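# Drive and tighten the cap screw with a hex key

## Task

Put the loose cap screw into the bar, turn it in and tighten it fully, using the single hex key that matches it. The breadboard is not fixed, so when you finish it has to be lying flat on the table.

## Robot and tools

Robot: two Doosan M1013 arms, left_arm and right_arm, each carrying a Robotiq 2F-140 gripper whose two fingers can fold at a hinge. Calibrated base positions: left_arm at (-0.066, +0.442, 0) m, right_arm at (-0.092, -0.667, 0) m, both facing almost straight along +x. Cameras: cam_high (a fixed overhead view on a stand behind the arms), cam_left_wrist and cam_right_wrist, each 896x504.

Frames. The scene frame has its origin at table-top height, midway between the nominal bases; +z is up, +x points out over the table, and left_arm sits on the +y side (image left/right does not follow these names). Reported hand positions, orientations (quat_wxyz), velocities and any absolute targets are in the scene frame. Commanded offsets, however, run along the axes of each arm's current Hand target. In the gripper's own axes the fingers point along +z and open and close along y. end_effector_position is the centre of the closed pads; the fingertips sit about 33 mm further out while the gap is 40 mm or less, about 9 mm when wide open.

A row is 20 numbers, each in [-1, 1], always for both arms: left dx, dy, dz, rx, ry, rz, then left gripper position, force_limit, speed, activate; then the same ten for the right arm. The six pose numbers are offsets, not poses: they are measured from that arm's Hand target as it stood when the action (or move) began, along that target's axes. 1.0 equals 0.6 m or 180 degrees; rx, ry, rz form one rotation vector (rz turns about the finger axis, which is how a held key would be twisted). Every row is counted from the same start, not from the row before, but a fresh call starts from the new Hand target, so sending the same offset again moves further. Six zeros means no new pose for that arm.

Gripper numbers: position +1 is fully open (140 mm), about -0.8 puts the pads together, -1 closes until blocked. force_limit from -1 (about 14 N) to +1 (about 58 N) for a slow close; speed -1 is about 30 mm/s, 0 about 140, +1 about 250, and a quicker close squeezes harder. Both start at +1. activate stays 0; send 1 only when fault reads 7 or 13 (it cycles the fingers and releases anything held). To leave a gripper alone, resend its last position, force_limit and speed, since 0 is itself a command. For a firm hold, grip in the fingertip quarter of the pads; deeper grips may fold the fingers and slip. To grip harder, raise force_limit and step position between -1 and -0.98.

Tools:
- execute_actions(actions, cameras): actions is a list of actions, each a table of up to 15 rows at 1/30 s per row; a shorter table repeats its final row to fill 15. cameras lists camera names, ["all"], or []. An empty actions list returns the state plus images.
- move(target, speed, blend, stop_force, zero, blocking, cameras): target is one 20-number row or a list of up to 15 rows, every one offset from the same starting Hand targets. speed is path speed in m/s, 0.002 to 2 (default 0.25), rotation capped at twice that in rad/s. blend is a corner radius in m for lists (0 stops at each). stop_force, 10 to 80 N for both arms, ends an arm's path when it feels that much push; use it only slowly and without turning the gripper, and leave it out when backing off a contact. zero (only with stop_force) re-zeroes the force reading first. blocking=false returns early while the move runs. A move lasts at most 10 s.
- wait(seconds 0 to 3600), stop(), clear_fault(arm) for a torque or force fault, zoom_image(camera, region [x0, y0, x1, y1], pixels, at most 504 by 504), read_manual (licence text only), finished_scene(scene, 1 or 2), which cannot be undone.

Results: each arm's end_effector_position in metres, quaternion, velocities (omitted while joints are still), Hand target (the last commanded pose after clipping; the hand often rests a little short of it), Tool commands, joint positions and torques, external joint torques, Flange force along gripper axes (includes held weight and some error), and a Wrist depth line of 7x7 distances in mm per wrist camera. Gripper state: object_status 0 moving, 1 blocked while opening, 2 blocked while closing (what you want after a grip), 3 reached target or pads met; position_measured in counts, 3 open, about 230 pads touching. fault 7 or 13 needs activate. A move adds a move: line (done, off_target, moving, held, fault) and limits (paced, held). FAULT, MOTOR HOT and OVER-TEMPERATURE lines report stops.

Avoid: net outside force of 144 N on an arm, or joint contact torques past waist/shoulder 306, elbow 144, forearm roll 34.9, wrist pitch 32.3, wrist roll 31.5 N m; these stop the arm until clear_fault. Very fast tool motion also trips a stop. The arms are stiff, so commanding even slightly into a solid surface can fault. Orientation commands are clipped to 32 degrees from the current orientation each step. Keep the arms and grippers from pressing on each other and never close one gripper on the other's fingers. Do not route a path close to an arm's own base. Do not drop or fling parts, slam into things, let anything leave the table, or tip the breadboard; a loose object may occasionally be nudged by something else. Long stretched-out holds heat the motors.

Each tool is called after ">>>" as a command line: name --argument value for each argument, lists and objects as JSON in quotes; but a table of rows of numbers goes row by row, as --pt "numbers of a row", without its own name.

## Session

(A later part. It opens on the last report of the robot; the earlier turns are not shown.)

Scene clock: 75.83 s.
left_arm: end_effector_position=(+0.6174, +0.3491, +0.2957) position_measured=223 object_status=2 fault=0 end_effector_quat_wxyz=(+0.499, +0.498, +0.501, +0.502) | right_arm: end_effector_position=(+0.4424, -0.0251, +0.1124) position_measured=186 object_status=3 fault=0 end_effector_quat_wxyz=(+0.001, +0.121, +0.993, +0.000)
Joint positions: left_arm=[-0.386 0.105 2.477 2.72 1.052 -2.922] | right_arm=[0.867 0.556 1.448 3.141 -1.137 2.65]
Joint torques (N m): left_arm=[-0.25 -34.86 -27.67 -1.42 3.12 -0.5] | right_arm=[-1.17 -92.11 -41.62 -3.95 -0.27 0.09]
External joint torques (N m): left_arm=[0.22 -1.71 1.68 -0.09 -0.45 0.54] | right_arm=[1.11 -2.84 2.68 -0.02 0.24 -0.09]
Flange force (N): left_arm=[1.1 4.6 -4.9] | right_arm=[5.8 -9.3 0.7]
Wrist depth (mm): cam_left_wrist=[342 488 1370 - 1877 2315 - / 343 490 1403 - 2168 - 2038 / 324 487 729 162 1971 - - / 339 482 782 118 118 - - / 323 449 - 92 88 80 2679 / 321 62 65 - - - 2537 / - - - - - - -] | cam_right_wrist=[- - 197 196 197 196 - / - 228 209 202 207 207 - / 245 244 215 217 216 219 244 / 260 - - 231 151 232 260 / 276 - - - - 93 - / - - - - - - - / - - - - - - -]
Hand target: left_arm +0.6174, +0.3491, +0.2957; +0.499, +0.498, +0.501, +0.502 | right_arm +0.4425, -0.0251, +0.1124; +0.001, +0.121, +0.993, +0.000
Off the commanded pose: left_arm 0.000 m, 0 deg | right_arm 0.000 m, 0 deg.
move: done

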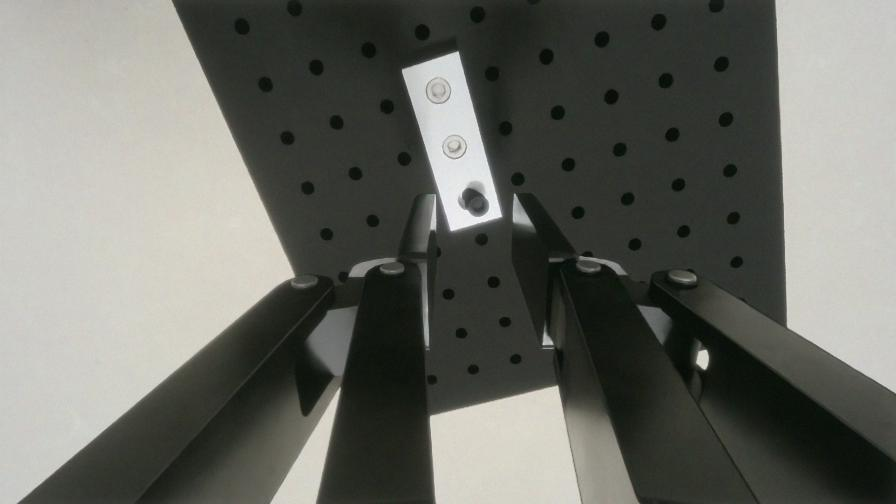

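>>> move --pt "0 0 0 0 0 0 -1 -0.3 -0.7 0 0 -0.001 0 0 0 -0.75 -0.45 0 -0.9 0" --pt "0 0 0 0 0 0 -1 -0.3 -0.7 0 0 -0.001 0 0 0 0.5 -0.45 0 -0.9 0" --pt "0 0 0 0 0 0 -1 -0.3 -0.7 0 0 -0.001 0 0 0 0 -0.45 0 -0.9 0" --pt "0 0 0 0 0 0 -1 -0.3 -0.7 0 0 -0.001 0.0637 0 0 0 -0.45 0 -0.9 0" --speed '[1.2,1.2,1.2,0.08]' --blend '[0.05,0.05,0.005,0]'

>>> execute_actions --actions '[[[0,0,0,0,0,0,-1,-0.3,-0.7,0,0,0,0,0,0,0,-1,-0.8,-1,0]],[[0,0,0,0,0,0,-1,-0.3,-0.7,0,0,0,0,0,0,0,-1,-0.8,-1,0]],[[0,0,0,0,0,0,-1,-0.3,-0.7,0,0,0,0,0,0,0,-1,-0.8,-1,0]]]' --cameras '["cam_right_wrist"]'

>>> zoom_image --camera "cam_right_wrist" --region '[410, 160, 530, 280]'

Scene clock: 81.57 s.
left_arm: end_effector_position=(+0.6174, +0.3491, +0.2957) position_measured=223 object_status=2 fault=0 end_effector_quat_wxyz=(+0.499, +0.498, +0.501, +0.502) | right_arm: end_effector_position=(+0.4424, -0.0257, +0.0742) position_measured=186 object_status=3 fault=0 end_effector_quat_wxyz=(+0.001, +0.121, +0.993, +0.000)
Joint positions: left_arm=[-0.386 0.105 2.477 2.72 1.052 -2.922] | right_arm=[0.866 0.583 1.479 3.141 -1.079 -3.634]
Joint torques (N m): left_arm=[-0.66 -34.78 -27.98 -1.48 3.09 -0.48] | right_arm=[-1.22 -93.74 -40.38 -3.84 -0.35 0.08]
External joint torques (N m): left_arm=[0.63 -1.75 2.04 -0.03 -0.42 0.52] | right_arm=[1.04 -2.54 2.51 -0.02 0.32 -0.08]
Flange force (N): left_arm=[2.5 4.4 -5.1] | right_arm=[5.4 -8.5 0.4]
Wrist depth (mm): cam_left_wrist=[345 492 1340 1939 1753 - - / 340 488 1428 - - - - / 326 564 - 2271 2458 2293 - / 338 484 - 118 99 2187 2433 / 323 450 - 92 88 80 - / 320 62 65 - - - - / - - - - - - -] | cam_right_wrist=[- 165 - 161 162 162 163 / 199 - - 162 171 171 172 / 209 - 184 172 179 180 180 / 221 227 190 123 151 191 193 / - - - - - 94 203 / - - - 218 - - - / - - - - - - -]
Hand target: left_arm +0.6174, +0.3491, +0.2957; +0.499, +0.498, +0.501, +0.502 | right_arm +0.4424, -0.0257, +0.0741; +0.001, +0.121, +0.993, +0.000
Off the commanded pose: left_arm 0.000 m, 0 deg | right_arm 0.000 m, 0 deg.
move: done

Scene clock: 83.27 s.
left_arm: end_effector_position=(+0.6174, +0.3491, +0.2957) position_measured=223 object_status=2 fault=0 end_effector_quat_wxyz=(+0.499, +0.498, +0.501, +0.502) | right_arm: end_effector_position=(+0.4424, -0.0257, +0.0741) position_measured=216 object_status=2 fault=0 end_effector_quat_wxyz=(+0.001, +0.121, +0.993, +0.000)
Joint positions: left_arm=[-0.386 0.105 2.477 2.72 1.052 -2.922] | right_arm=[0.866 0.583 1.479 3.141 -1.079 -3.634]
Joint torques (N m): left_arm=[-1.01 -34.85 -27.74 -1.42 3.14 -0.56] | right_arm=[-1.47 -92.28 -39.77 -3.73 -0.29 0.1]
External joint torques (N m): left_arm=[1 -1.94 1.67 -0.1 -0.46 0.6] | right_arm=[1.52 -4.08 1.81 -0.13 0.27 -0.1]
External joint torques at the end of the 1st action: left_arm=[0.14 -1.97 1.83 -0.03 -0.44 0.58] | right_arm=[0.93 -3.17 2.55 -0.03 0.35 -0.08]
External joint torques at the end of the 2nd action: left_arm=[0.2 -1.85 1.58 0.01 -0.42 0.53] | right_arm=[0.77 -4.09 1.8 -0.12 0.25 -0.07]
Flange force (N): left_arm=[3.1 5.3 -4.5] | right_arm=[6.1 -8.6 -1.4]
Flange force at the end of the 1st action (N): left_arm=[1.2 5.1 -5.6] | right_arm=[5.7 -9.5 0.0]
Flange force at the end of the 2nd action (N): left_arm=[1.4 4.9 -4.9] | right_arm=[5.3 -9.0 -1.4]
Wrist depth (mm): cam_left_wrist=[341 457 1355 - 1877 - - / 343 454 1394 - - - - / 325 452 840 - - - - / 340 484 - 118 - 2458 - / 323 451 - 92 88 85 2458 / 323 62 65 - - - - / - - - - - - -] | cam_right_wrist=[188 - 162 161 162 160 161 / - 197 - 162 171 171 172 / 207 - 181 169 179 180 181 / - - 191 119 186 191 193 / - - - - 89 198 203 / 248 - - - - - - / - - - - - - -]
Hand target: left_arm +0.6174, +0.3491, +0.2957; +0.499, +0.498, +0.501, +0.502 | right_arm +0.4424, -0.0257, +0.0741; +0.001, +0.121, +0.993, +0.000
Off the commanded pose: left_arm 0.000 m, 0 deg | right_arm 0.000 m, 0 deg.

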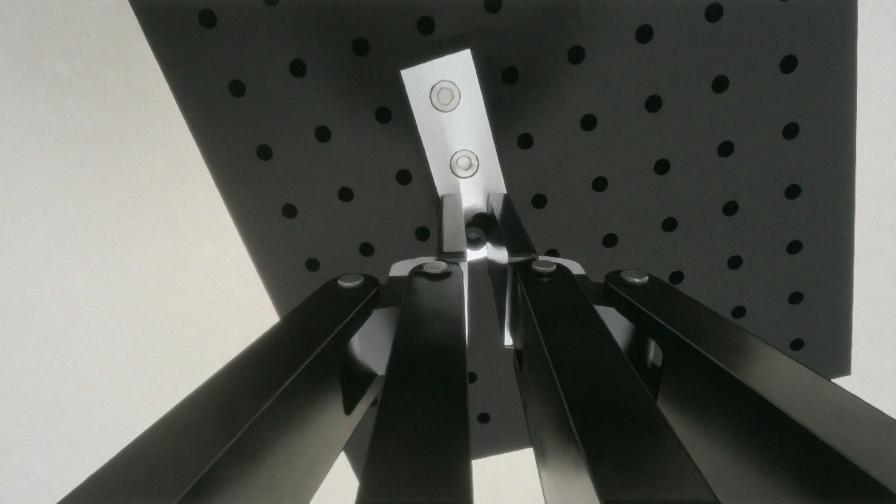

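Scaled by 4.200 from the camera's image (finer frame: 1280x720).

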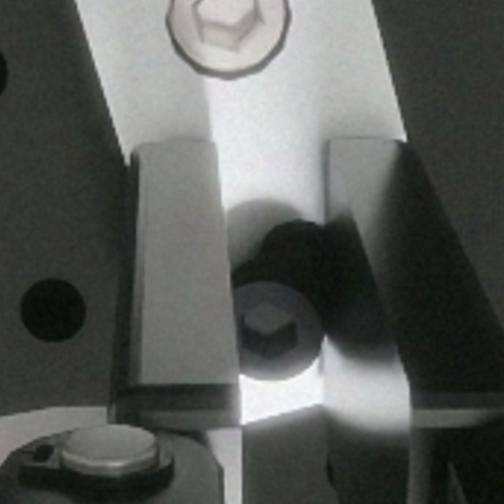

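>>> move --target '[0,0,0,0,0,0,-1,-0.3,-0.7,0,0.0042,0,0,0,0,0,-1,-0.8,-1,0]' --speed 0.02 --cameras '["cam_right_wrist"]'

>>> zoom_image --camera "cam_right_wrist" --region '[410, 160, 530, 280]'

Scene clock: 85.00 s.
left_arm: end_effector_position=(+0.6174, +0.3491, +0.2957) position_measured=223 object_status=2 fault=0 end_effector_quat_wxyz=(+0.499, +0.498, +0.501, +0.502) | right_arm: end_effector_position=(+0.4399, -0.0251, +0.0741) position_measured=216 object_status=2 fault=0 end_effector_quat_wxyz=(+0.001, +0.121, +0.993, +0.000)
Joint positions: left_arm=[-0.386 0.105 2.477 2.72 1.052 -2.922] | right_arm=[0.869 0.581 1.482 3.141 -1.078 -3.631]
Joint torques (N m): left_arm=[-0.65 -34.99 -27.63 -1.44 3.09 -0.49] | right_arm=[-0.81 -90.12 -38.13 -3.58 -0.63 0.07]
External joint torques (N m): left_arm=[0.62 -1.37 1.73 -0.07 -0.43 0.54] | right_arm=[0.01 -6.27 0.1 -0.31 0.61 -0.07]
Flange force (N): left_arm=[2.1 3.8 -4.1] | right_arm=[4.2 -8.9 -3.8]
Wrist depth (mm): cam_left_wrist=[342 491 1355 2073 1987 - - / 342 - 1472 1848 - - - / 325 483 755 165 - 2384 - / 339 486 - 118 2315 - - / 322 451 - 92 88 80 - / 320 62 65 - - - - / - - - - - - -] | cam_right_wrist=[- 160 162 163 162 161 163 / - 178 174 164 171 170 171 / 216 181 182 172 179 180 179 / - 222 - 119 187 191 193 / - - - - 89 198 202 / 251 - - - - - - / - - - - - - -]
Hand target: left_arm +0.6174, +0.3491, +0.2957; +0.499, +0.498, +0.501, +0.502 | right_arm +0.4399, -0.0251, +0.0741; +0.001, +0.121, +0.993, +0.000
Off the commanded pose: left_arm 0.000 m, 0 deg | right_arm 0.000 m, 0 deg.
move: done

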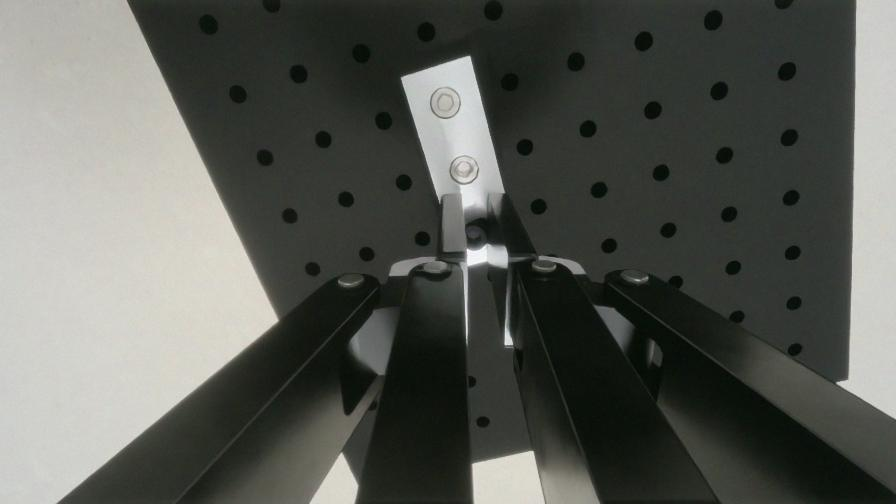

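Scaled by 4.200 from the camera's image (finer frame: 1280x720).

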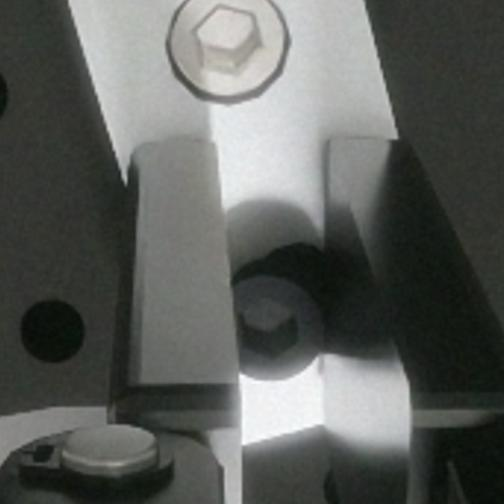

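>>> move --pt "0 0 0 0 0 0 -1 -0.3 -0.7 0 0 0 -0.025 0 0 0 -1 -0.8 -1 0" --pt "0 0 0 0 0 0 -1 -0.3 -0.7 0 -0.0008 0.005 -0.0283 0 0 0 -1 -0.8 -1 0" --speed 0.03 --cameras '["cam_right_wrist"]'

>>> zoom_image --camera "cam_right_wrist" --region '[410, 150, 530, 270]'

Scene clock: 87.50 s.
left_arm: end_effector_position=(+0.6174, +0.3491, +0.2957) position_measured=223 object_status=2 fault=0 end_effector_quat_wxyz=(+0.499, +0.498, +0.501, +0.502) | right_arm: end_effector_position=(+0.4411, -0.0223, +0.0911) position_measured=216 object_status=2 fault=0 end_effector_quat_wxyz=(+0.001, +0.121, +0.993, +0.000)
Joint positions: left_arm=[-0.386 0.105 2.477 2.72 1.052 -2.922] | right_arm=[0.87 0.573 1.462 3.141 -1.106 -3.63]
Joint torques (N m): left_arm=[-0.44 -34.79 -27.83 -1.45 3.07 -0.46] | right_arm=[-1.06 -92.77 -41.06 -3.88 -0.35 0.12]
External joint torques (N m): left_arm=[0.44 -1.84 1.88 -0.07 -0.41 0.51] | right_arm=[1.4 -3.07 2.7 -0.01 0.32 -0.12]
Flange force (N): left_arm=[1.9 4.6 -5.2] | right_arm=[6.3 -9.5 0.4]
Wrist depth (mm): cam_left_wrist=[328 493 1317 - 1892 - - / 342 454 1411 - - - - / 342 485 822 163 - 1728 - / 339 485 - 118 2187 - - / 322 449 - 92 88 80 - / 321 62 65 - - - - / - - - - - - -] | cam_right_wrist=[202 - 178 178 179 178 184 / 211 208 188 179 187 187 186 / 224 - - 189 196 197 202 / 237 - - 110 209 210 213 / - - - - 89 218 243 / 267 - - - - - - / - - - - - - -]
Hand target: left_arm +0.6174, +0.3491, +0.2957; +0.499, +0.498, +0.501, +0.502 | right_arm +0.4411, -0.0223, +0.0911; +0.001, +0.121, +0.993, +0.000
Off the commanded pose: left_arm 0.000 m, 0 deg | right_arm 0.000 m, 0 deg.
move: done

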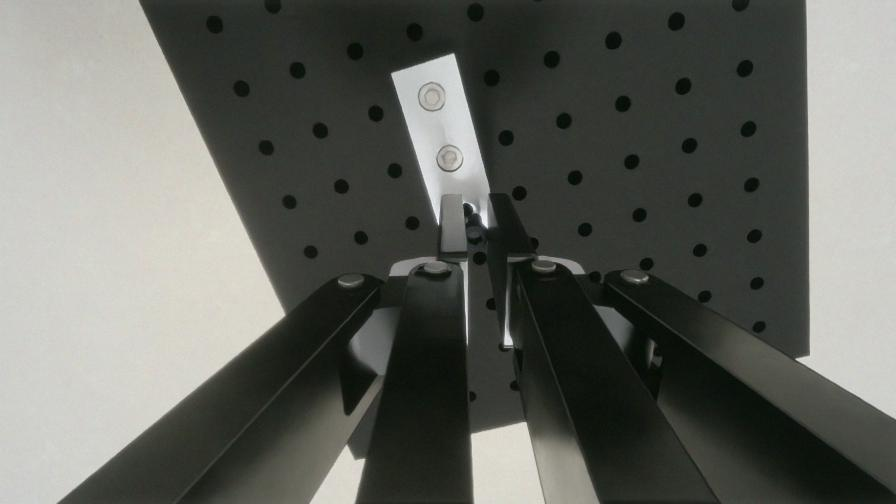

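Scaled by 4.200 from the camera's image (finer frame: 1280x720).

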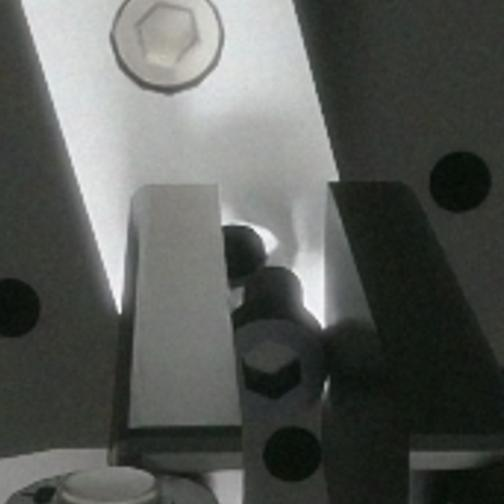

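>>> move --target '[0,0,0,0,0,0,-1,-0.3,-0.7,0,0.0018,-0.0042,0,0,0,0,-1,-0.8,-1,0]' --speed 0.03 --cameras '["cam_right_wrist"]'

>>> zoom_image --camera "cam_right_wrist" --region '[430, 170, 510, 250]'

Scene clock: 93.03 s.
left_arm: end_effector_position=(+0.6174, +0.3491, +0.2957) position_measured=223 object_status=2 fault=0 end_effector_quat_wxyz=(+0.499, +0.498, +0.501, +0.502) | right_arm: end_effector_position=(+0.4394, -0.0244, +0.0911) position_measured=216 object_status=2 fault=0 end_effector_quat_wxyz=(+0.001, +0.121, +0.993, +0.000)
Joint positions: left_arm=[-0.386 0.105 2.477 2.72 1.052 -2.922] | right_arm=[0.87 0.569 1.468 3.141 -1.104 -3.63]
Joint torques (N m): left_arm=[-0.73 -34.82 -27.77 -1.44 3.17 -0.58] | right_arm=[-1.68 -92.66 -40.9 -3.87 -0.39 0.13]
External joint torques (N m): left_arm=[0.69 -1.79 1.8 -0.07 -0.51 0.63] | right_arm=[2.37 -2.7 2.68 -0.01 0.36 -0.13]
Flange force (N): left_arm=[2.4 5.0 -4.8] | right_arm=[7.0 -8.4 0.7]
Wrist depth (mm): cam_left_wrist=[342 454 1370 - 1877 - - / 341 458 1428 2110 2271 - - / 325 452 831 1954 - 2510 - / 338 480 870 118 116 - - / 323 447 - 92 88 85 2338 / 322 62 65 - - - 2433 / - - - - - - -] | cam_right_wrist=[198 - 178 178 177 177 175 / 209 - - 179 189 187 187 / - - 199 194 199 197 201 / 237 - 208 119 204 210 231 / - - - - 89 217 221 / - - - - - - - / - - - - - - -]
Hand target: left_arm +0.6174, +0.3491, +0.2957; +0.499, +0.498, +0.501, +0.502 | right_arm +0.4394, -0.0245, +0.0911; +0.001, +0.121, +0.993, +0.000
Off the commanded pose: left_arm 0.000 m, 0 deg | right_arm 0.000 m, 0 deg.
move: done

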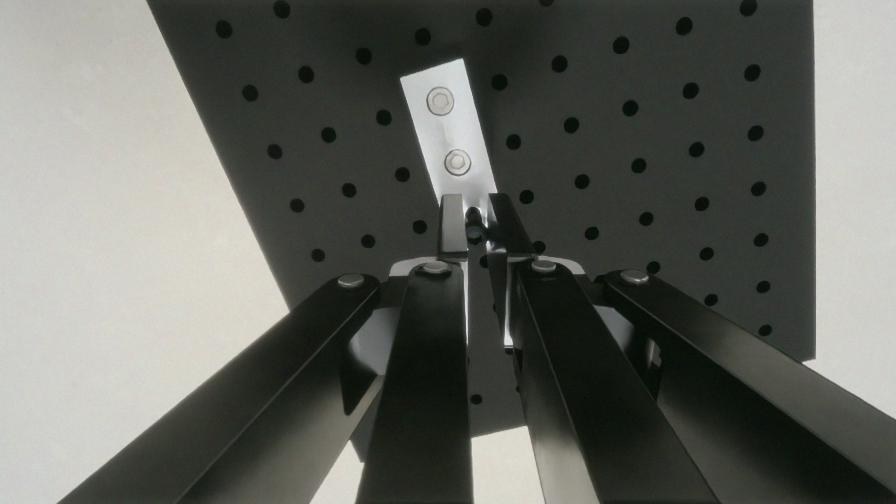

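Scaled by 6.300 from the camera's image (finer frame: 1280x720).

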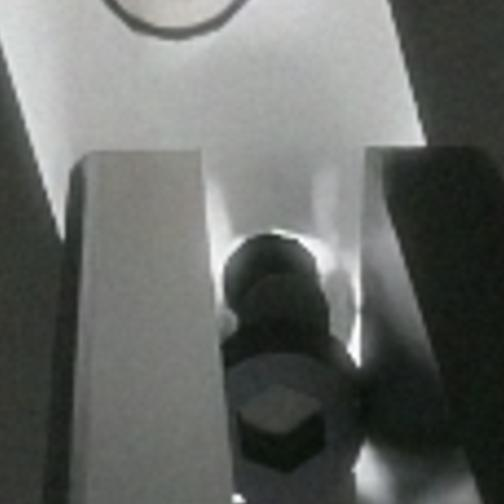

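>>> move --target '[0,0,0,0,0,0,-1,-0.3,-0.7,0,0,0,0.0285,0,0,0,-1,-0.8,-1,0]' --speed 0.012 --stop_force 10 --cameras '["cam_right_wrist"]'

>>> zoom_image --camera "cam_right_wrist" --region '[430, 170, 510, 250]'

Scene clock: 97.20 s.
left_arm: end_effector_position=(+0.6174, +0.3491, +0.2957) position_measured=223 object_status=2 fault=0 end_effector_quat_wxyz=(+0.499, +0.498, +0.501, +0.502) | right_arm: end_effector_position=(+0.4395, -0.0245, +0.0740) position_measured=216 object_status=2 fault=0 end_effector_quat_wxyz=(+0.001, +0.121, +0.993, +0.000)
Joint positions: left_arm=[-0.386 0.105 2.477 2.72 1.052 -2.922] | right_arm=[0.87 0.581 1.481 3.141 -1.078 -3.63]
Joint torques (N m): left_arm=[-0.07 -35.14 -27.73 -1.45 3.12 -0.43] | right_arm=[-1.38 -84.68 -34.89 -3.87 -0.56 0.08]
External joint torques (N m): left_arm=[0.01 -1.48 1.73 -0.06 -0.45 0.48] | right_arm=[1.04 -11.49 -3.07 0 0.54 -0.08]
Flange force (N): left_arm=[0.7 4.0 -4.8] | right_arm=[5.1 -8.0 -10.3]
Wrist depth (mm): cam_left_wrist=[341 495 1386 2073 2092 1987 - / 339 486 1428 - - 2271 - / 325 518 787 166 - - - / 340 480 703 117 98 - 2510 / 323 446 - 92 88 80 - / 322 62 65 - - - - / - - - - - - -] | cam_right_wrist=[- 162 162 162 162 162 163 / - 173 - 164 171 171 174 / - - - 174 182 180 180 / 225 - 190 119 187 191 214 / 234 - - - 89 199 227 / - - - - - - - / - - - - - - -]
Hand target: left_arm +0.6174, +0.3491, +0.2957; +0.499, +0.498, +0.501, +0.502 | right_arm +0.4395, -0.0245, +0.0740; +0.001, +0.121, +0.993, +0.000
Off the commanded pose: left_arm 0.000 m, 0 deg | right_arm 0.000 m, 0 deg.
move: contact (right_arm)

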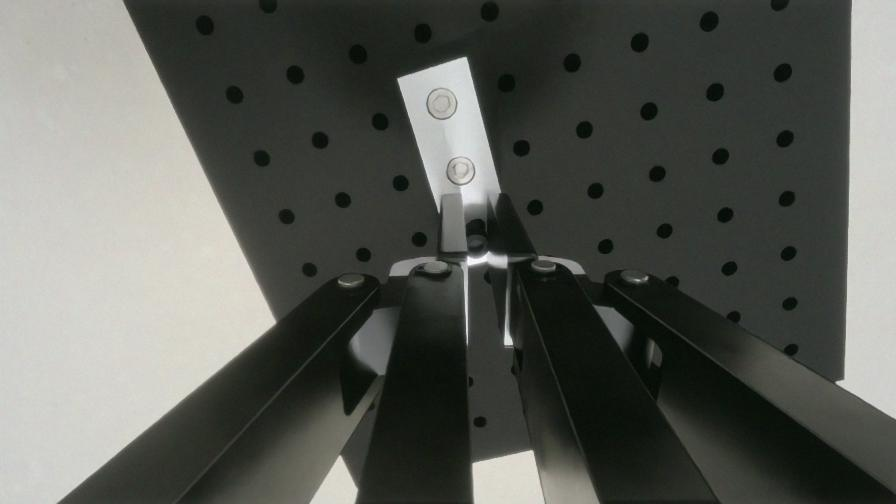

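Scaled by 6.300 from the camera's image (finer frame: 1280x720).

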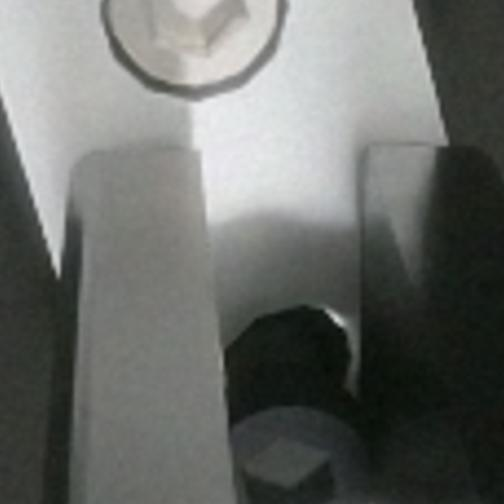

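>>> move --pt "0 0 0 0 0 0 -1 -0.3 -0.7 0 0 0 -0.05 0 0 0 -1 -0.8 -1 0" --pt "0 0 0 0 0 0 -1 -0.3 -0.7 0 -0.05 0.04 -0.06 0 0 0 -1 -0.8 -1 0" --speed 0.08 --blend '[0.005,0]' --cameras '["cam_right_wrist"]'

>>> zoom_image --camera "cam_right_wrist" --region '[400, 100, 480, 200]'

Scene clock: 99.40 s.
left_arm: end_effector_position=(+0.6174, +0.3491, +0.2957) position_measured=223 object_status=2 fault=0 end_effector_quat_wxyz=(+0.499, +0.498, +0.501, +0.502) | right_arm: end_effector_position=(+0.4743, -0.0084, +0.1101) position_measured=216 object_status=2 fault=0 end_effector_quat_wxyz=(+0.001, +0.121, +0.993, +0.000)
Joint positions: left_arm=[-0.386 0.105 2.477 2.72 1.052 -2.922] | right_arm=[0.852 0.607 1.367 3.141 -1.167 -3.648]
Joint torques (N m): left_arm=[-0.4 -34.51 -27.55 -1.41 3.12 -0.56] | right_arm=[-1.04 -97.01 -42.14 -3.95 -0.35 0.04]
External joint torques (N m): left_arm=[0.41 -2.18 1.56 -0.11 -0.44 0.61] | right_arm=[1.75 -3.12 2.54 -0.06 0.32 -0.05]
Flange force (N): left_arm=[1.6 5.8 -5.2] | right_arm=[6.9 -9.4 0.6]
Wrist depth (mm): cam_left_wrist=[343 488 1347 - 1848 - - / 341 490 1362 2021 2271 2004 - / 324 455 840 2249 1820 2649 - / 341 521 712 118 1987 2293 - / 322 447 - 92 88 85 - / 322 62 65 - - - - / - - - - - - -] | cam_right_wrist=[221 - 197 194 195 194 - / 229 - - 201 205 205 - / - 246 215 213 217 217 246 / - - 228 118 226 230 258 / - - - - 89 - - / - - - - - - - / - - - - - - -]
Hand target: left_arm +0.6174, +0.3491, +0.2957; +0.499, +0.498, +0.501, +0.502 | right_arm +0.4743, -0.0084, +0.1101; +0.001, +0.121, +0.993, +0.000
Off the commanded pose: left_arm 0.000 m, 0 deg | right_arm 0.000 m, 0 deg.
move: done

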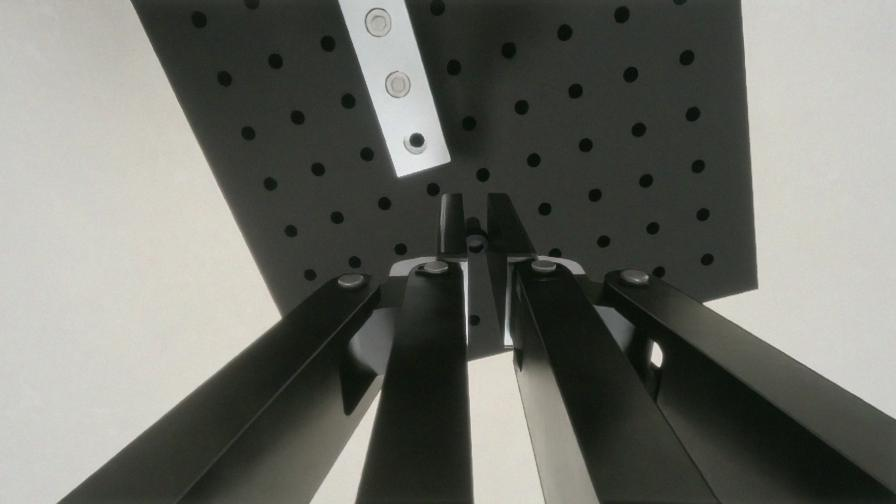

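Scaled by 5.040 from the camera's image (finer frame: 1280x720).

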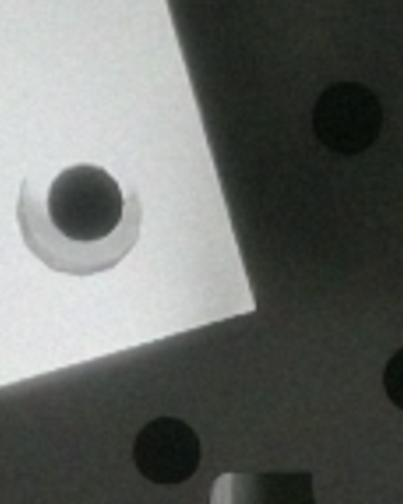

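>>> move --pt "0 0 0 0 0 0 -1 -0.3 -0.7 0 0.0468 -0.0435 0 0 0 0 -1 -0.8 -1 0" --pt "0 0 0 0 0 0 -1 -0.3 -0.7 0 0.0468 -0.0435 0.0435 0 0 0 -1 -0.8 -1 0" --speed 0.08 --blend '[0.003,0]' --cameras '["cam_right_wrist"]'

>>> zoom_image --camera "cam_right_wrist" --region '[440, 190, 510, 260]'

Scene clock: 101.87 s.
left_arm: end_effector_position=(+0.6174, +0.3491, +0.2957) position_measured=223 object_status=2 fault=0 end_effector_quat_wxyz=(+0.499, +0.498, +0.501, +0.502) | right_arm: end_effector_position=(+0.4408, -0.0269, +0.0840) position_measured=216 object_status=2 fault=0 end_effector_quat_wxyz=(+0.001, +0.121, +0.993, +0.000)
Joint positions: left_arm=[-0.386 0.105 2.477 2.72 1.052 -2.922] | right_arm=[0.867 0.572 1.477 3.141 -1.092 -3.634]
Joint torques (N m): left_arm=[-1.05 -34.67 -27.68 -1.48 3.14 -0.58] | right_arm=[-1.06 -92.54 -41.11 -3.84 -0.31 0.11]
External joint torques (N m): left_arm=[1.09 -2.02 1.81 -0.04 -0.48 0.62] | right_arm=[1.02 -3.23 2.75 -0.07 0.29 -0.11]
Flange force (N): left_arm=[3.6 5.4 -4.7] | right_arm=[6.0 -9.9 0.1]
Wrist depth (mm): cam_left_wrist=[343 491 1378 - 1806 2055 2187 / 340 487 1428 - 2129 1691 - / 324 518 834 167 2458 2293 - / 325 481 759 117 2458 2168 2055 / 323 420 - 92 88 80 - / 322 62 65 - - - - / - - - - - - -] | cam_right_wrist=[195 176 175 172 171 171 172 / - 179 179 177 180 180 179 / - - 200 180 193 190 192 / 235 233 203 131 197 201 202 / - 246 - - 89 208 214 / - - - - - - - / - - - - - - -]
Hand target: left_arm +0.6174, +0.3491, +0.2957; +0.499, +0.498, +0.501, +0.502 | right_arm +0.4408, -0.0270, +0.0840; +0.001, +0.121, +0.993, +0.000
Off the commanded pose: left_arm 0.000 m, 0 deg | right_arm 0.000 m, 0 deg.
move: done

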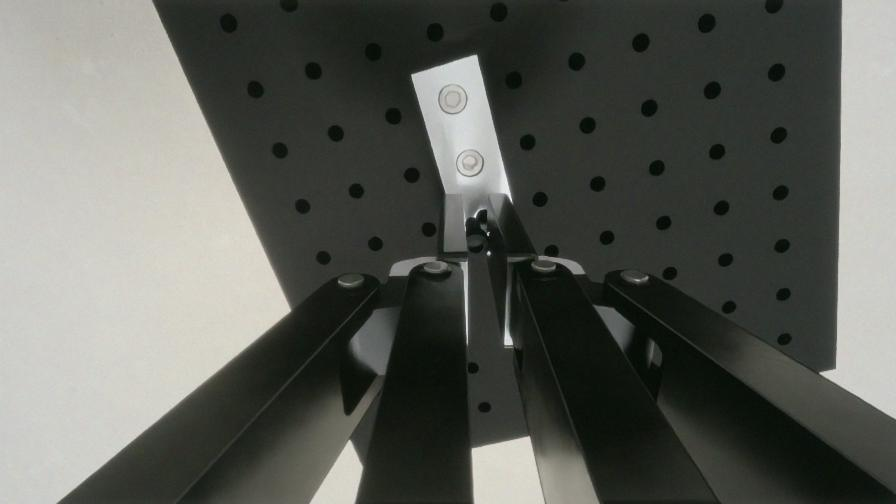

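Scaled by 7.200 from the camera's image (finer frame: 1280x720).

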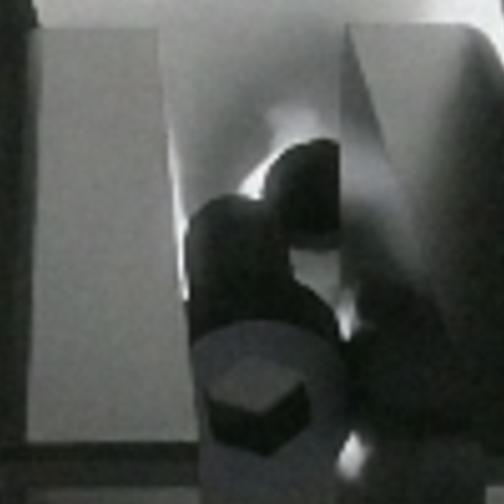

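>>> move --target '[0,0,0,0,0,0,-1,-0.3,-0.7,0,0.002,0.008,-0.0033,0,0,0,-1,-0.8,-1,0]' --speed 0.03 --cameras '["cam_right_wrist"]'

>>> zoom_image --camera "cam_right_wrist" --region '[440, 190, 510, 260]'

Scene clock: 108.83 s.
left_arm: end_effector_position=(+0.6174, +0.3491, +0.2957) position_measured=223 object_status=2 fault=0 end_effector_quat_wxyz=(+0.499, +0.498, +0.501, +0.502) | right_arm: end_effector_position=(+0.4408, -0.0220, +0.0859) position_measured=216 object_status=2 fault=0 end_effector_quat_wxyz=(+0.001, +0.121, +0.993, +0.000)
Joint positions: left_arm=[-0.386 0.105 2.477 2.72 1.052 -2.922] | right_arm=[0.871 0.576 1.466 3.141 -1.098 -3.63]
Joint torques (N m): left_arm=[-0.64 -35.39 -27.6 -1.43 3.12 -0.51] | right_arm=[-1.19 -93.18 -40.73 -3.8 -0.35 0.12]
External joint torques (N m): left_arm=[0.62 -1.32 1.57 -0.08 -0.45 0.56] | right_arm=[1.63 -3.09 2.31 -0.1 0.33 -0.12]
Flange force (N): left_arm=[2.0 3.9 -3.8] | right_arm=[6.1 -8.5 0.0]
Wrist depth (mm): cam_left_wrist=[342 460 846 - 1971 - - / 342 489 867 - - 2021 - / 325 484 777 2129 - - - / 340 478 769 117 - 2773 2709 / 339 446 - 92 88 80 - / 322 62 65 - - - - / - - - - - - -] | cam_right_wrist=[- 173 - 173 173 173 - / - 186 184 178 182 182 181 / - 216 194 183 193 192 212 / - 233 - 118 199 204 209 / - - - - 89 211 218 / - - - - - - - / - - - - - - -]
Hand target: left_arm +0.6174, +0.3491, +0.2957; +0.499, +0.498, +0.501, +0.502 | right_arm +0.4408, -0.0220, +0.0859; +0.001, +0.121, +0.993, +0.000
Off the commanded pose: left_arm 0.000 m, 0 deg | right_arm 0.000 m, 0 deg.
move: done

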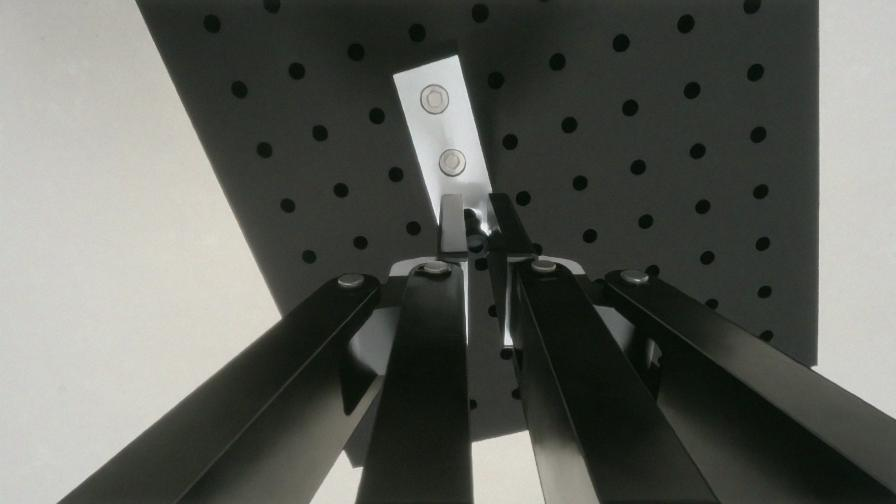

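Scaled by 7.200 from the camera's image (finer frame: 1280x720).

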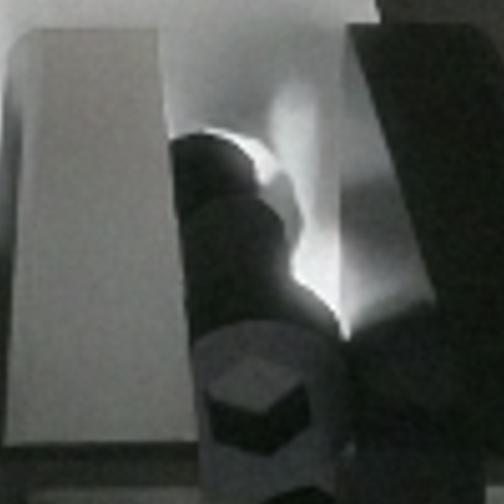

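>>> move --target '[0,0,0,0,0,0,-1,-0.3,-0.7,0,0,-0.0022,0,0,0,0,-1,-0.8,-1,0]' --speed 0.03 --cameras '["cam_right_wrist"]'

>>> zoom_image --camera "cam_right_wrist" --region '[440, 190, 510, 260]'

Scene clock: 110.10 s.
left_arm: end_effector_position=(+0.6174, +0.3491, +0.2957) position_measured=223 object_status=2 fault=0 end_effector_quat_wxyz=(+0.499, +0.498, +0.501, +0.502) | right_arm: end_effector_position=(+0.4405, -0.0233, +0.0859) position_measured=216 object_status=2 fault=0 end_effector_quat_wxyz=(+0.001, +0.121, +0.993, +0.000)
Joint positions: left_arm=[-0.386 0.105 2.477 2.72 1.052 -2.922] | right_arm=[0.87 0.575 1.469 3.141 -1.097 -3.63]
Joint torques (N m): left_arm=[-0.75 -34.95 -27.85 -1.51 3.1 -0.5] | right_arm=[-1.23 -93 -40.79 -3.83 -0.37 0.08]
External joint torques (N m): left_arm=[0.75 -1.79 1.83 -0.01 -0.42 0.54] | right_arm=[1.54 -3.06 2.48 -0.06 0.34 -0.08]
Flange force (N): left_arm=[2.8 4.6 -4.7] | right_arm=[6.2 -8.9 0.2]
Wrist depth (mm): cam_left_wrist=[343 486 1347 - 2038 2293 - / 340 487 1394 2129 - - - / 324 487 855 165 2110 - - / 338 486 837 118 98 - - / 324 450 - 92 88 79 2908 / 320 62 65 - - - - / - - - - - - -] | cam_right_wrist=[- 175 174 173 173 173 172 / - - - 175 182 182 200 / - - 193 179 193 192 212 / 234 234 - 119 199 204 206 / - 245 - - 89 211 215 / - - - - - - - / - - - - - - -]
Hand target: left_arm +0.6174, +0.3491, +0.2957; +0.499, +0.498, +0.501, +0.502 | right_arm +0.4405, -0.0233, +0.0859; +0.001, +0.121, +0.993, +0.000
Off the commanded pose: left_arm 0.000 m, 0 deg | right_arm 0.000 m, 0 deg.
move: done

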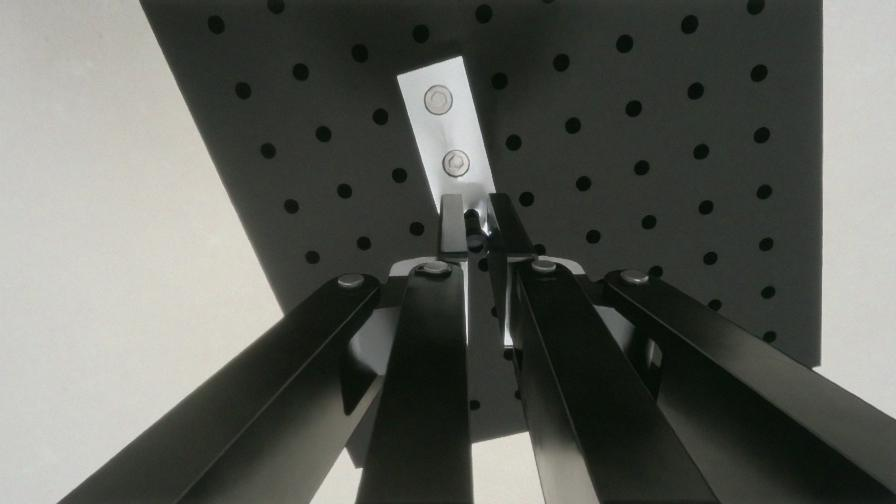

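Scaled by 7.200 from the camera's image (finer frame: 1280x720).

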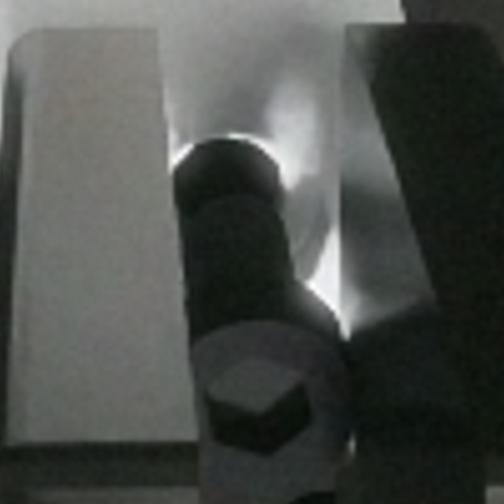

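>>> move --target '[0,0,0,0,0,0,-1,-0.3,-0.7,0,0,0,0.022,0,0,0,-1,-0.8,-1,0]' --speed 0.01 --stop_force 10 --cameras '["cam_right_wrist"]'

>>> zoom_image --camera "cam_right_wrist" --region '[440, 190, 510, 260]'

Scene clock: 112.67 s.
left_arm: end_effector_position=(+0.6174, +0.3491, +0.2957) position_measured=223 object_status=2 fault=0 end_effector_quat_wxyz=(+0.499, +0.498, +0.501, +0.502) | right_arm: end_effector_position=(+0.4405, -0.0233, +0.0728) position_measured=216 object_status=2 fault=0 end_effector_quat_wxyz=(+0.001, +0.121, +0.993, +0.000)
Joint positions: left_arm=[-0.386 0.105 2.477 2.72 1.052 -2.922] | right_arm=[0.87 0.585 1.479 3.141 -1.077 -3.63]
Joint torques (N m): left_arm=[-0.89 -35.01 -27.67 -1.5 3.07 -0.54] | right_arm=[-1.32 -84.45 -34.86 -3.78 -0.24 0.04]
External joint torques (N m): left_arm=[0.89 -1.62 1.71 -0.01 -0.4 0.59] | right_arm=[1.85 -12.2 -3.22 -0.08 0.23 -0.04]
Flange force (N): left_arm=[3.0 4.3 -4.2] | right_arm=[6.2 -7.9 -11.4]
Wrist depth (mm): cam_left_wrist=[344 455 1370 1806 1863 1907 - / 342 490 867 - - - 2073 / 325 483 846 162 - - - / 338 481 725 118 2293 2839 - / 322 - - 92 88 79 - / 322 62 65 - - - - / - - - - - - -] | cam_right_wrist=[- - 162 162 161 161 160 / - 170 168 165 170 169 171 / - - - 170 177 179 177 / - - 190 130 185 190 191 / - - - - 89 - 201 / - - - - - - - / - - - - - - -]
Hand target: left_arm +0.6174, +0.3491, +0.2957; +0.499, +0.498, +0.501, +0.502 | right_arm +0.4405, -0.0233, +0.0728; +0.001, +0.121, +0.993, +0.000
Off the commanded pose: left_arm 0.000 m, 0 deg | right_arm 0.000 m, 0 deg.
move: contact (right_arm)

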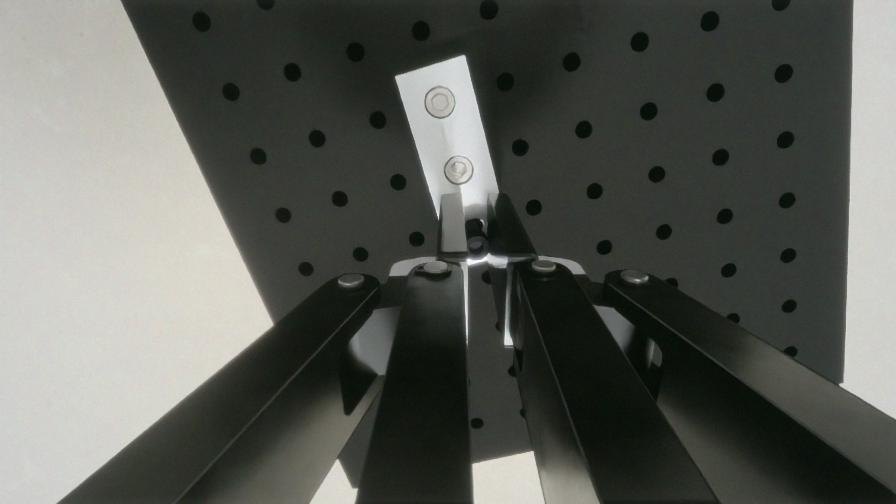

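Scaled by 7.200 from the camera's image (finer frame: 1280x720).

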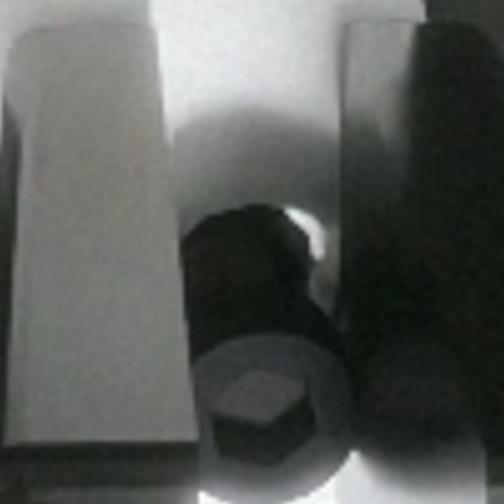

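>>> execute_actions --actions '[[[0,0,0,0,0,0,-1,-0.3,-0.7,0,0,0,-0.001,0,0,0,-0.8,0,-1,0]],[[0,0,0,0,0,0,-1,-0.3,-0.7,0,0,0,0,0,0,0,-0.6,0,-1,0]]]' --cameras '["cam_right_wrist"]'

>>> zoom_image --camera "cam_right_wrist" --region '[430, 180, 520, 270]'

Scene clock: 114.37 s.
left_arm: end_effector_position=(+0.6174, +0.3491, +0.2957) position_measured=223 object_status=2 fault=0 end_effector_quat_wxyz=(+0.499, +0.498, +0.501, +0.502) | right_arm: end_effector_position=(+0.4405, -0.0233, +0.0734) position_measured=205 object_status=3 fault=0 end_effector_quat_wxyz=(+0.001, +0.121, +0.993, +0.000)
Joint positions: left_arm=[-0.386 0.105 2.477 2.72 1.052 -2.922] | right_arm=[0.87 0.584 1.478 3.141 -1.078 -3.63]
Joint torques (N m): left_arm=[-0.68 -34.73 -27.47 -1.42 3 -0.52] | right_arm=[-1.36 -93.72 -40.53 -3.86 -0.35 0.07]
External joint torques (N m): left_arm=[0.73 -2.02 1.49 -0.11 -0.33 0.56] | right_arm=[1.71 -2.32 2.79 0.03 0.32 -0.07]
External joint torques at the end of the 1st action: left_arm=[0.66 -1.81 1.7 -0.01 -0.52 0.52] | right_arm=[1.23 -2.54 2.38 -0.03 0.32 -0.09]
Flange force (N): left_arm=[2.3 5.2 -4.6] | right_arm=[6.2 -8.4 0.8]
Flange force at the end of the 1st action (N): left_arm=[2.6 5.0 -4.6] | right_arm=[5.4 -8.1 0.3]
Wrist depth (mm): cam_left_wrist=[341 494 1362 1987 1779 - - / 342 488 1445 - - - - / 324 481 924 164 2208 2510 - / 338 484 - 118 - - - / 323 449 - 92 88 80 - / 322 62 65 - - - - / - - - - - - -] | cam_right_wrist=[185 162 162 162 162 161 161 / - - 170 - 172 170 171 / - - - 168 180 179 181 / - - - 131 130 189 194 / - - - - 90 197 205 / - - - - - - - / - - - - - - -]
Hand target: left_arm +0.6174, +0.3491, +0.2957; +0.499, +0.498, +0.501, +0.502 | right_arm +0.4405, -0.0233, +0.0734; +0.001, +0.121, +0.993, +0.000
Off the commanded pose: left_arm 0.000 m, 0 deg | right_arm 0.000 m, 0 deg.

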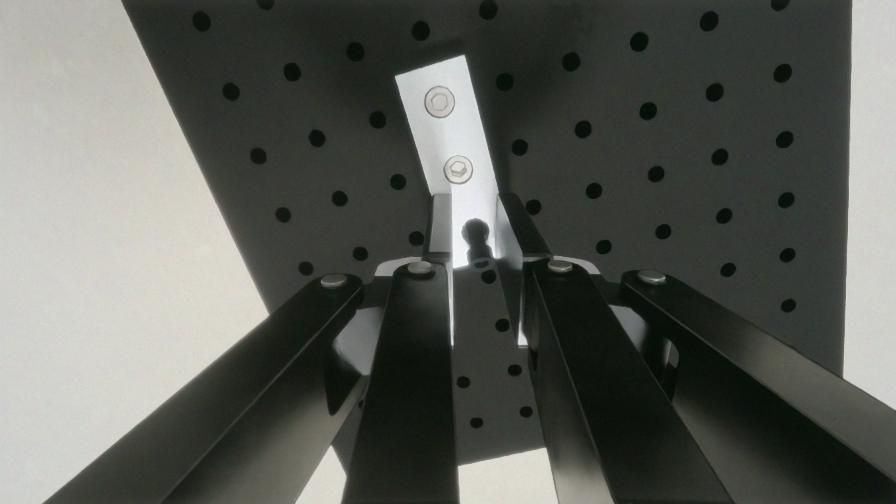

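Scaled by 5.600 from the camera's image (finer frame: 1280x720).

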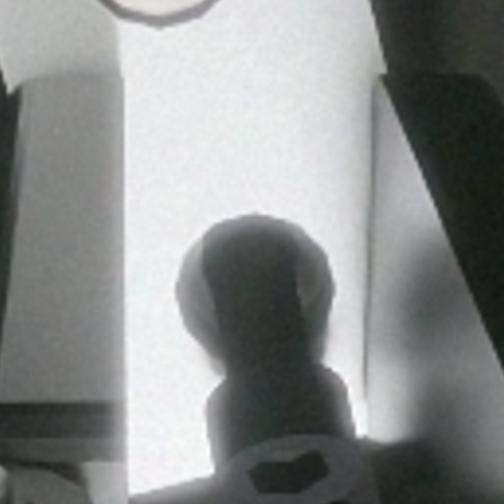

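>>> move --pt "0 0 0 0 0 0 -1 -0.3 -0.7 0 0 0 -0.06 0 0 0 -0.45 0 -0.9 0" --pt "0 0 0 0 0 0 -1 -0.3 -0.7 0 -0.0058 0.0012 -0.06 0 0 -0.5 -0.4 0 -0.9 0" --speed '[0.1,0.6]' --blend '[0.003,0]' --cameras '["cam_right_wrist"]'

>>> zoom_image --camera "cam_right_wrist" --region '[420, 150, 530, 260]'

Scene clock: 119.17 s.
left_arm: end_effector_position=(+0.6174, +0.3491, +0.2957) position_measured=223 object_status=2 fault=0 end_effector_quat_wxyz=(+0.499, +0.498, +0.501, +0.502) | right_arm: end_effector_position=(+0.4440, -0.0234, +0.1094) position_measured=179 object_status=3 fault=0 end_effector_quat_wxyz=(+0.001, -0.616, +0.788, +0.000)
Joint positions: left_arm=[-0.386 0.105 2.477 2.72 1.052 -2.922] | right_arm=[0.867 0.561 1.445 3.141 -1.135 -5.204]
Joint torques (N m): left_arm=[-0.39 -35.16 -27.59 -1.44 3.11 -0.51] | right_arm=[-1.23 -92.26 -41.32 -3.96 -0.36 0.14]
External joint torques (N m): left_arm=[0.32 -1.4 1.61 -0.07 -0.44 0.56] | right_arm=[0.8 -3.36 2.38 -0.08 0.31 -0.13]
Flange force (N): left_arm=[1.2 4.0 -4.3] | right_arm=[9.6 5.5 0.2]
Wrist depth (mm): cam_left_wrist=[342 486 1362 1793 1954 - 2384 / 342 490 1445 2004 2129 - - / 327 451 837 2168 2021 - - / 339 450 - 117 2315 - 2208 / 323 480 - 92 88 79 - / 323 62 65 - - - - / - - - - - - -] | cam_right_wrist=[- - 193 192 194 192 194 / 229 - - 204 - - 231 / - - 220 213 207 220 234 / - - 230 228 166 229 234 / - - - 245 - - 246 / - - - 260 - - - / - - - 317 - - -]
Hand target: left_arm +0.6174, +0.3491, +0.2957; +0.499, +0.498, +0.501, +0.502 | right_arm +0.4440, -0.0234, +0.1094; +0.001, -0.616, +0.788, +0.000
Off the commanded pose: left_arm 0.000 m, 0 deg | right_arm 0.000 m, 0 deg.
move: done

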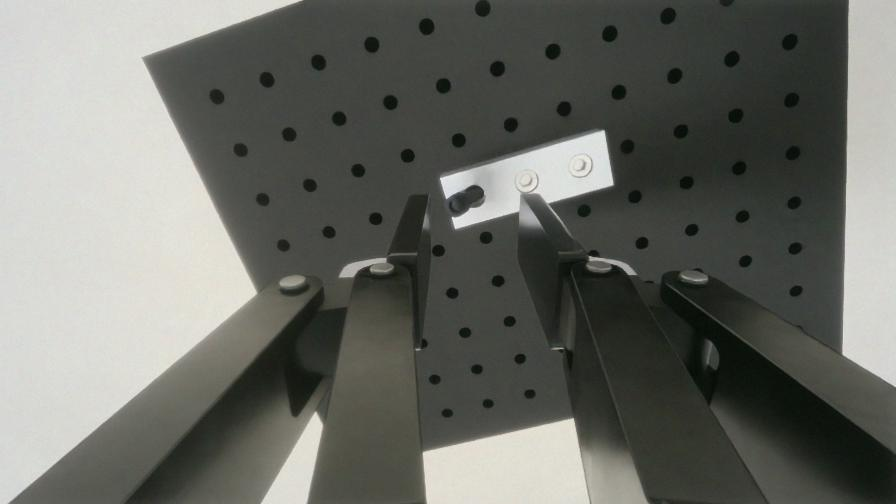

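Scaled by 4.582 from the camera's image (finer frame: 1280x720).

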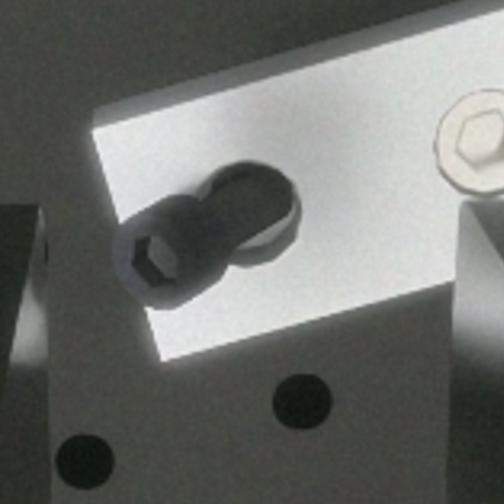

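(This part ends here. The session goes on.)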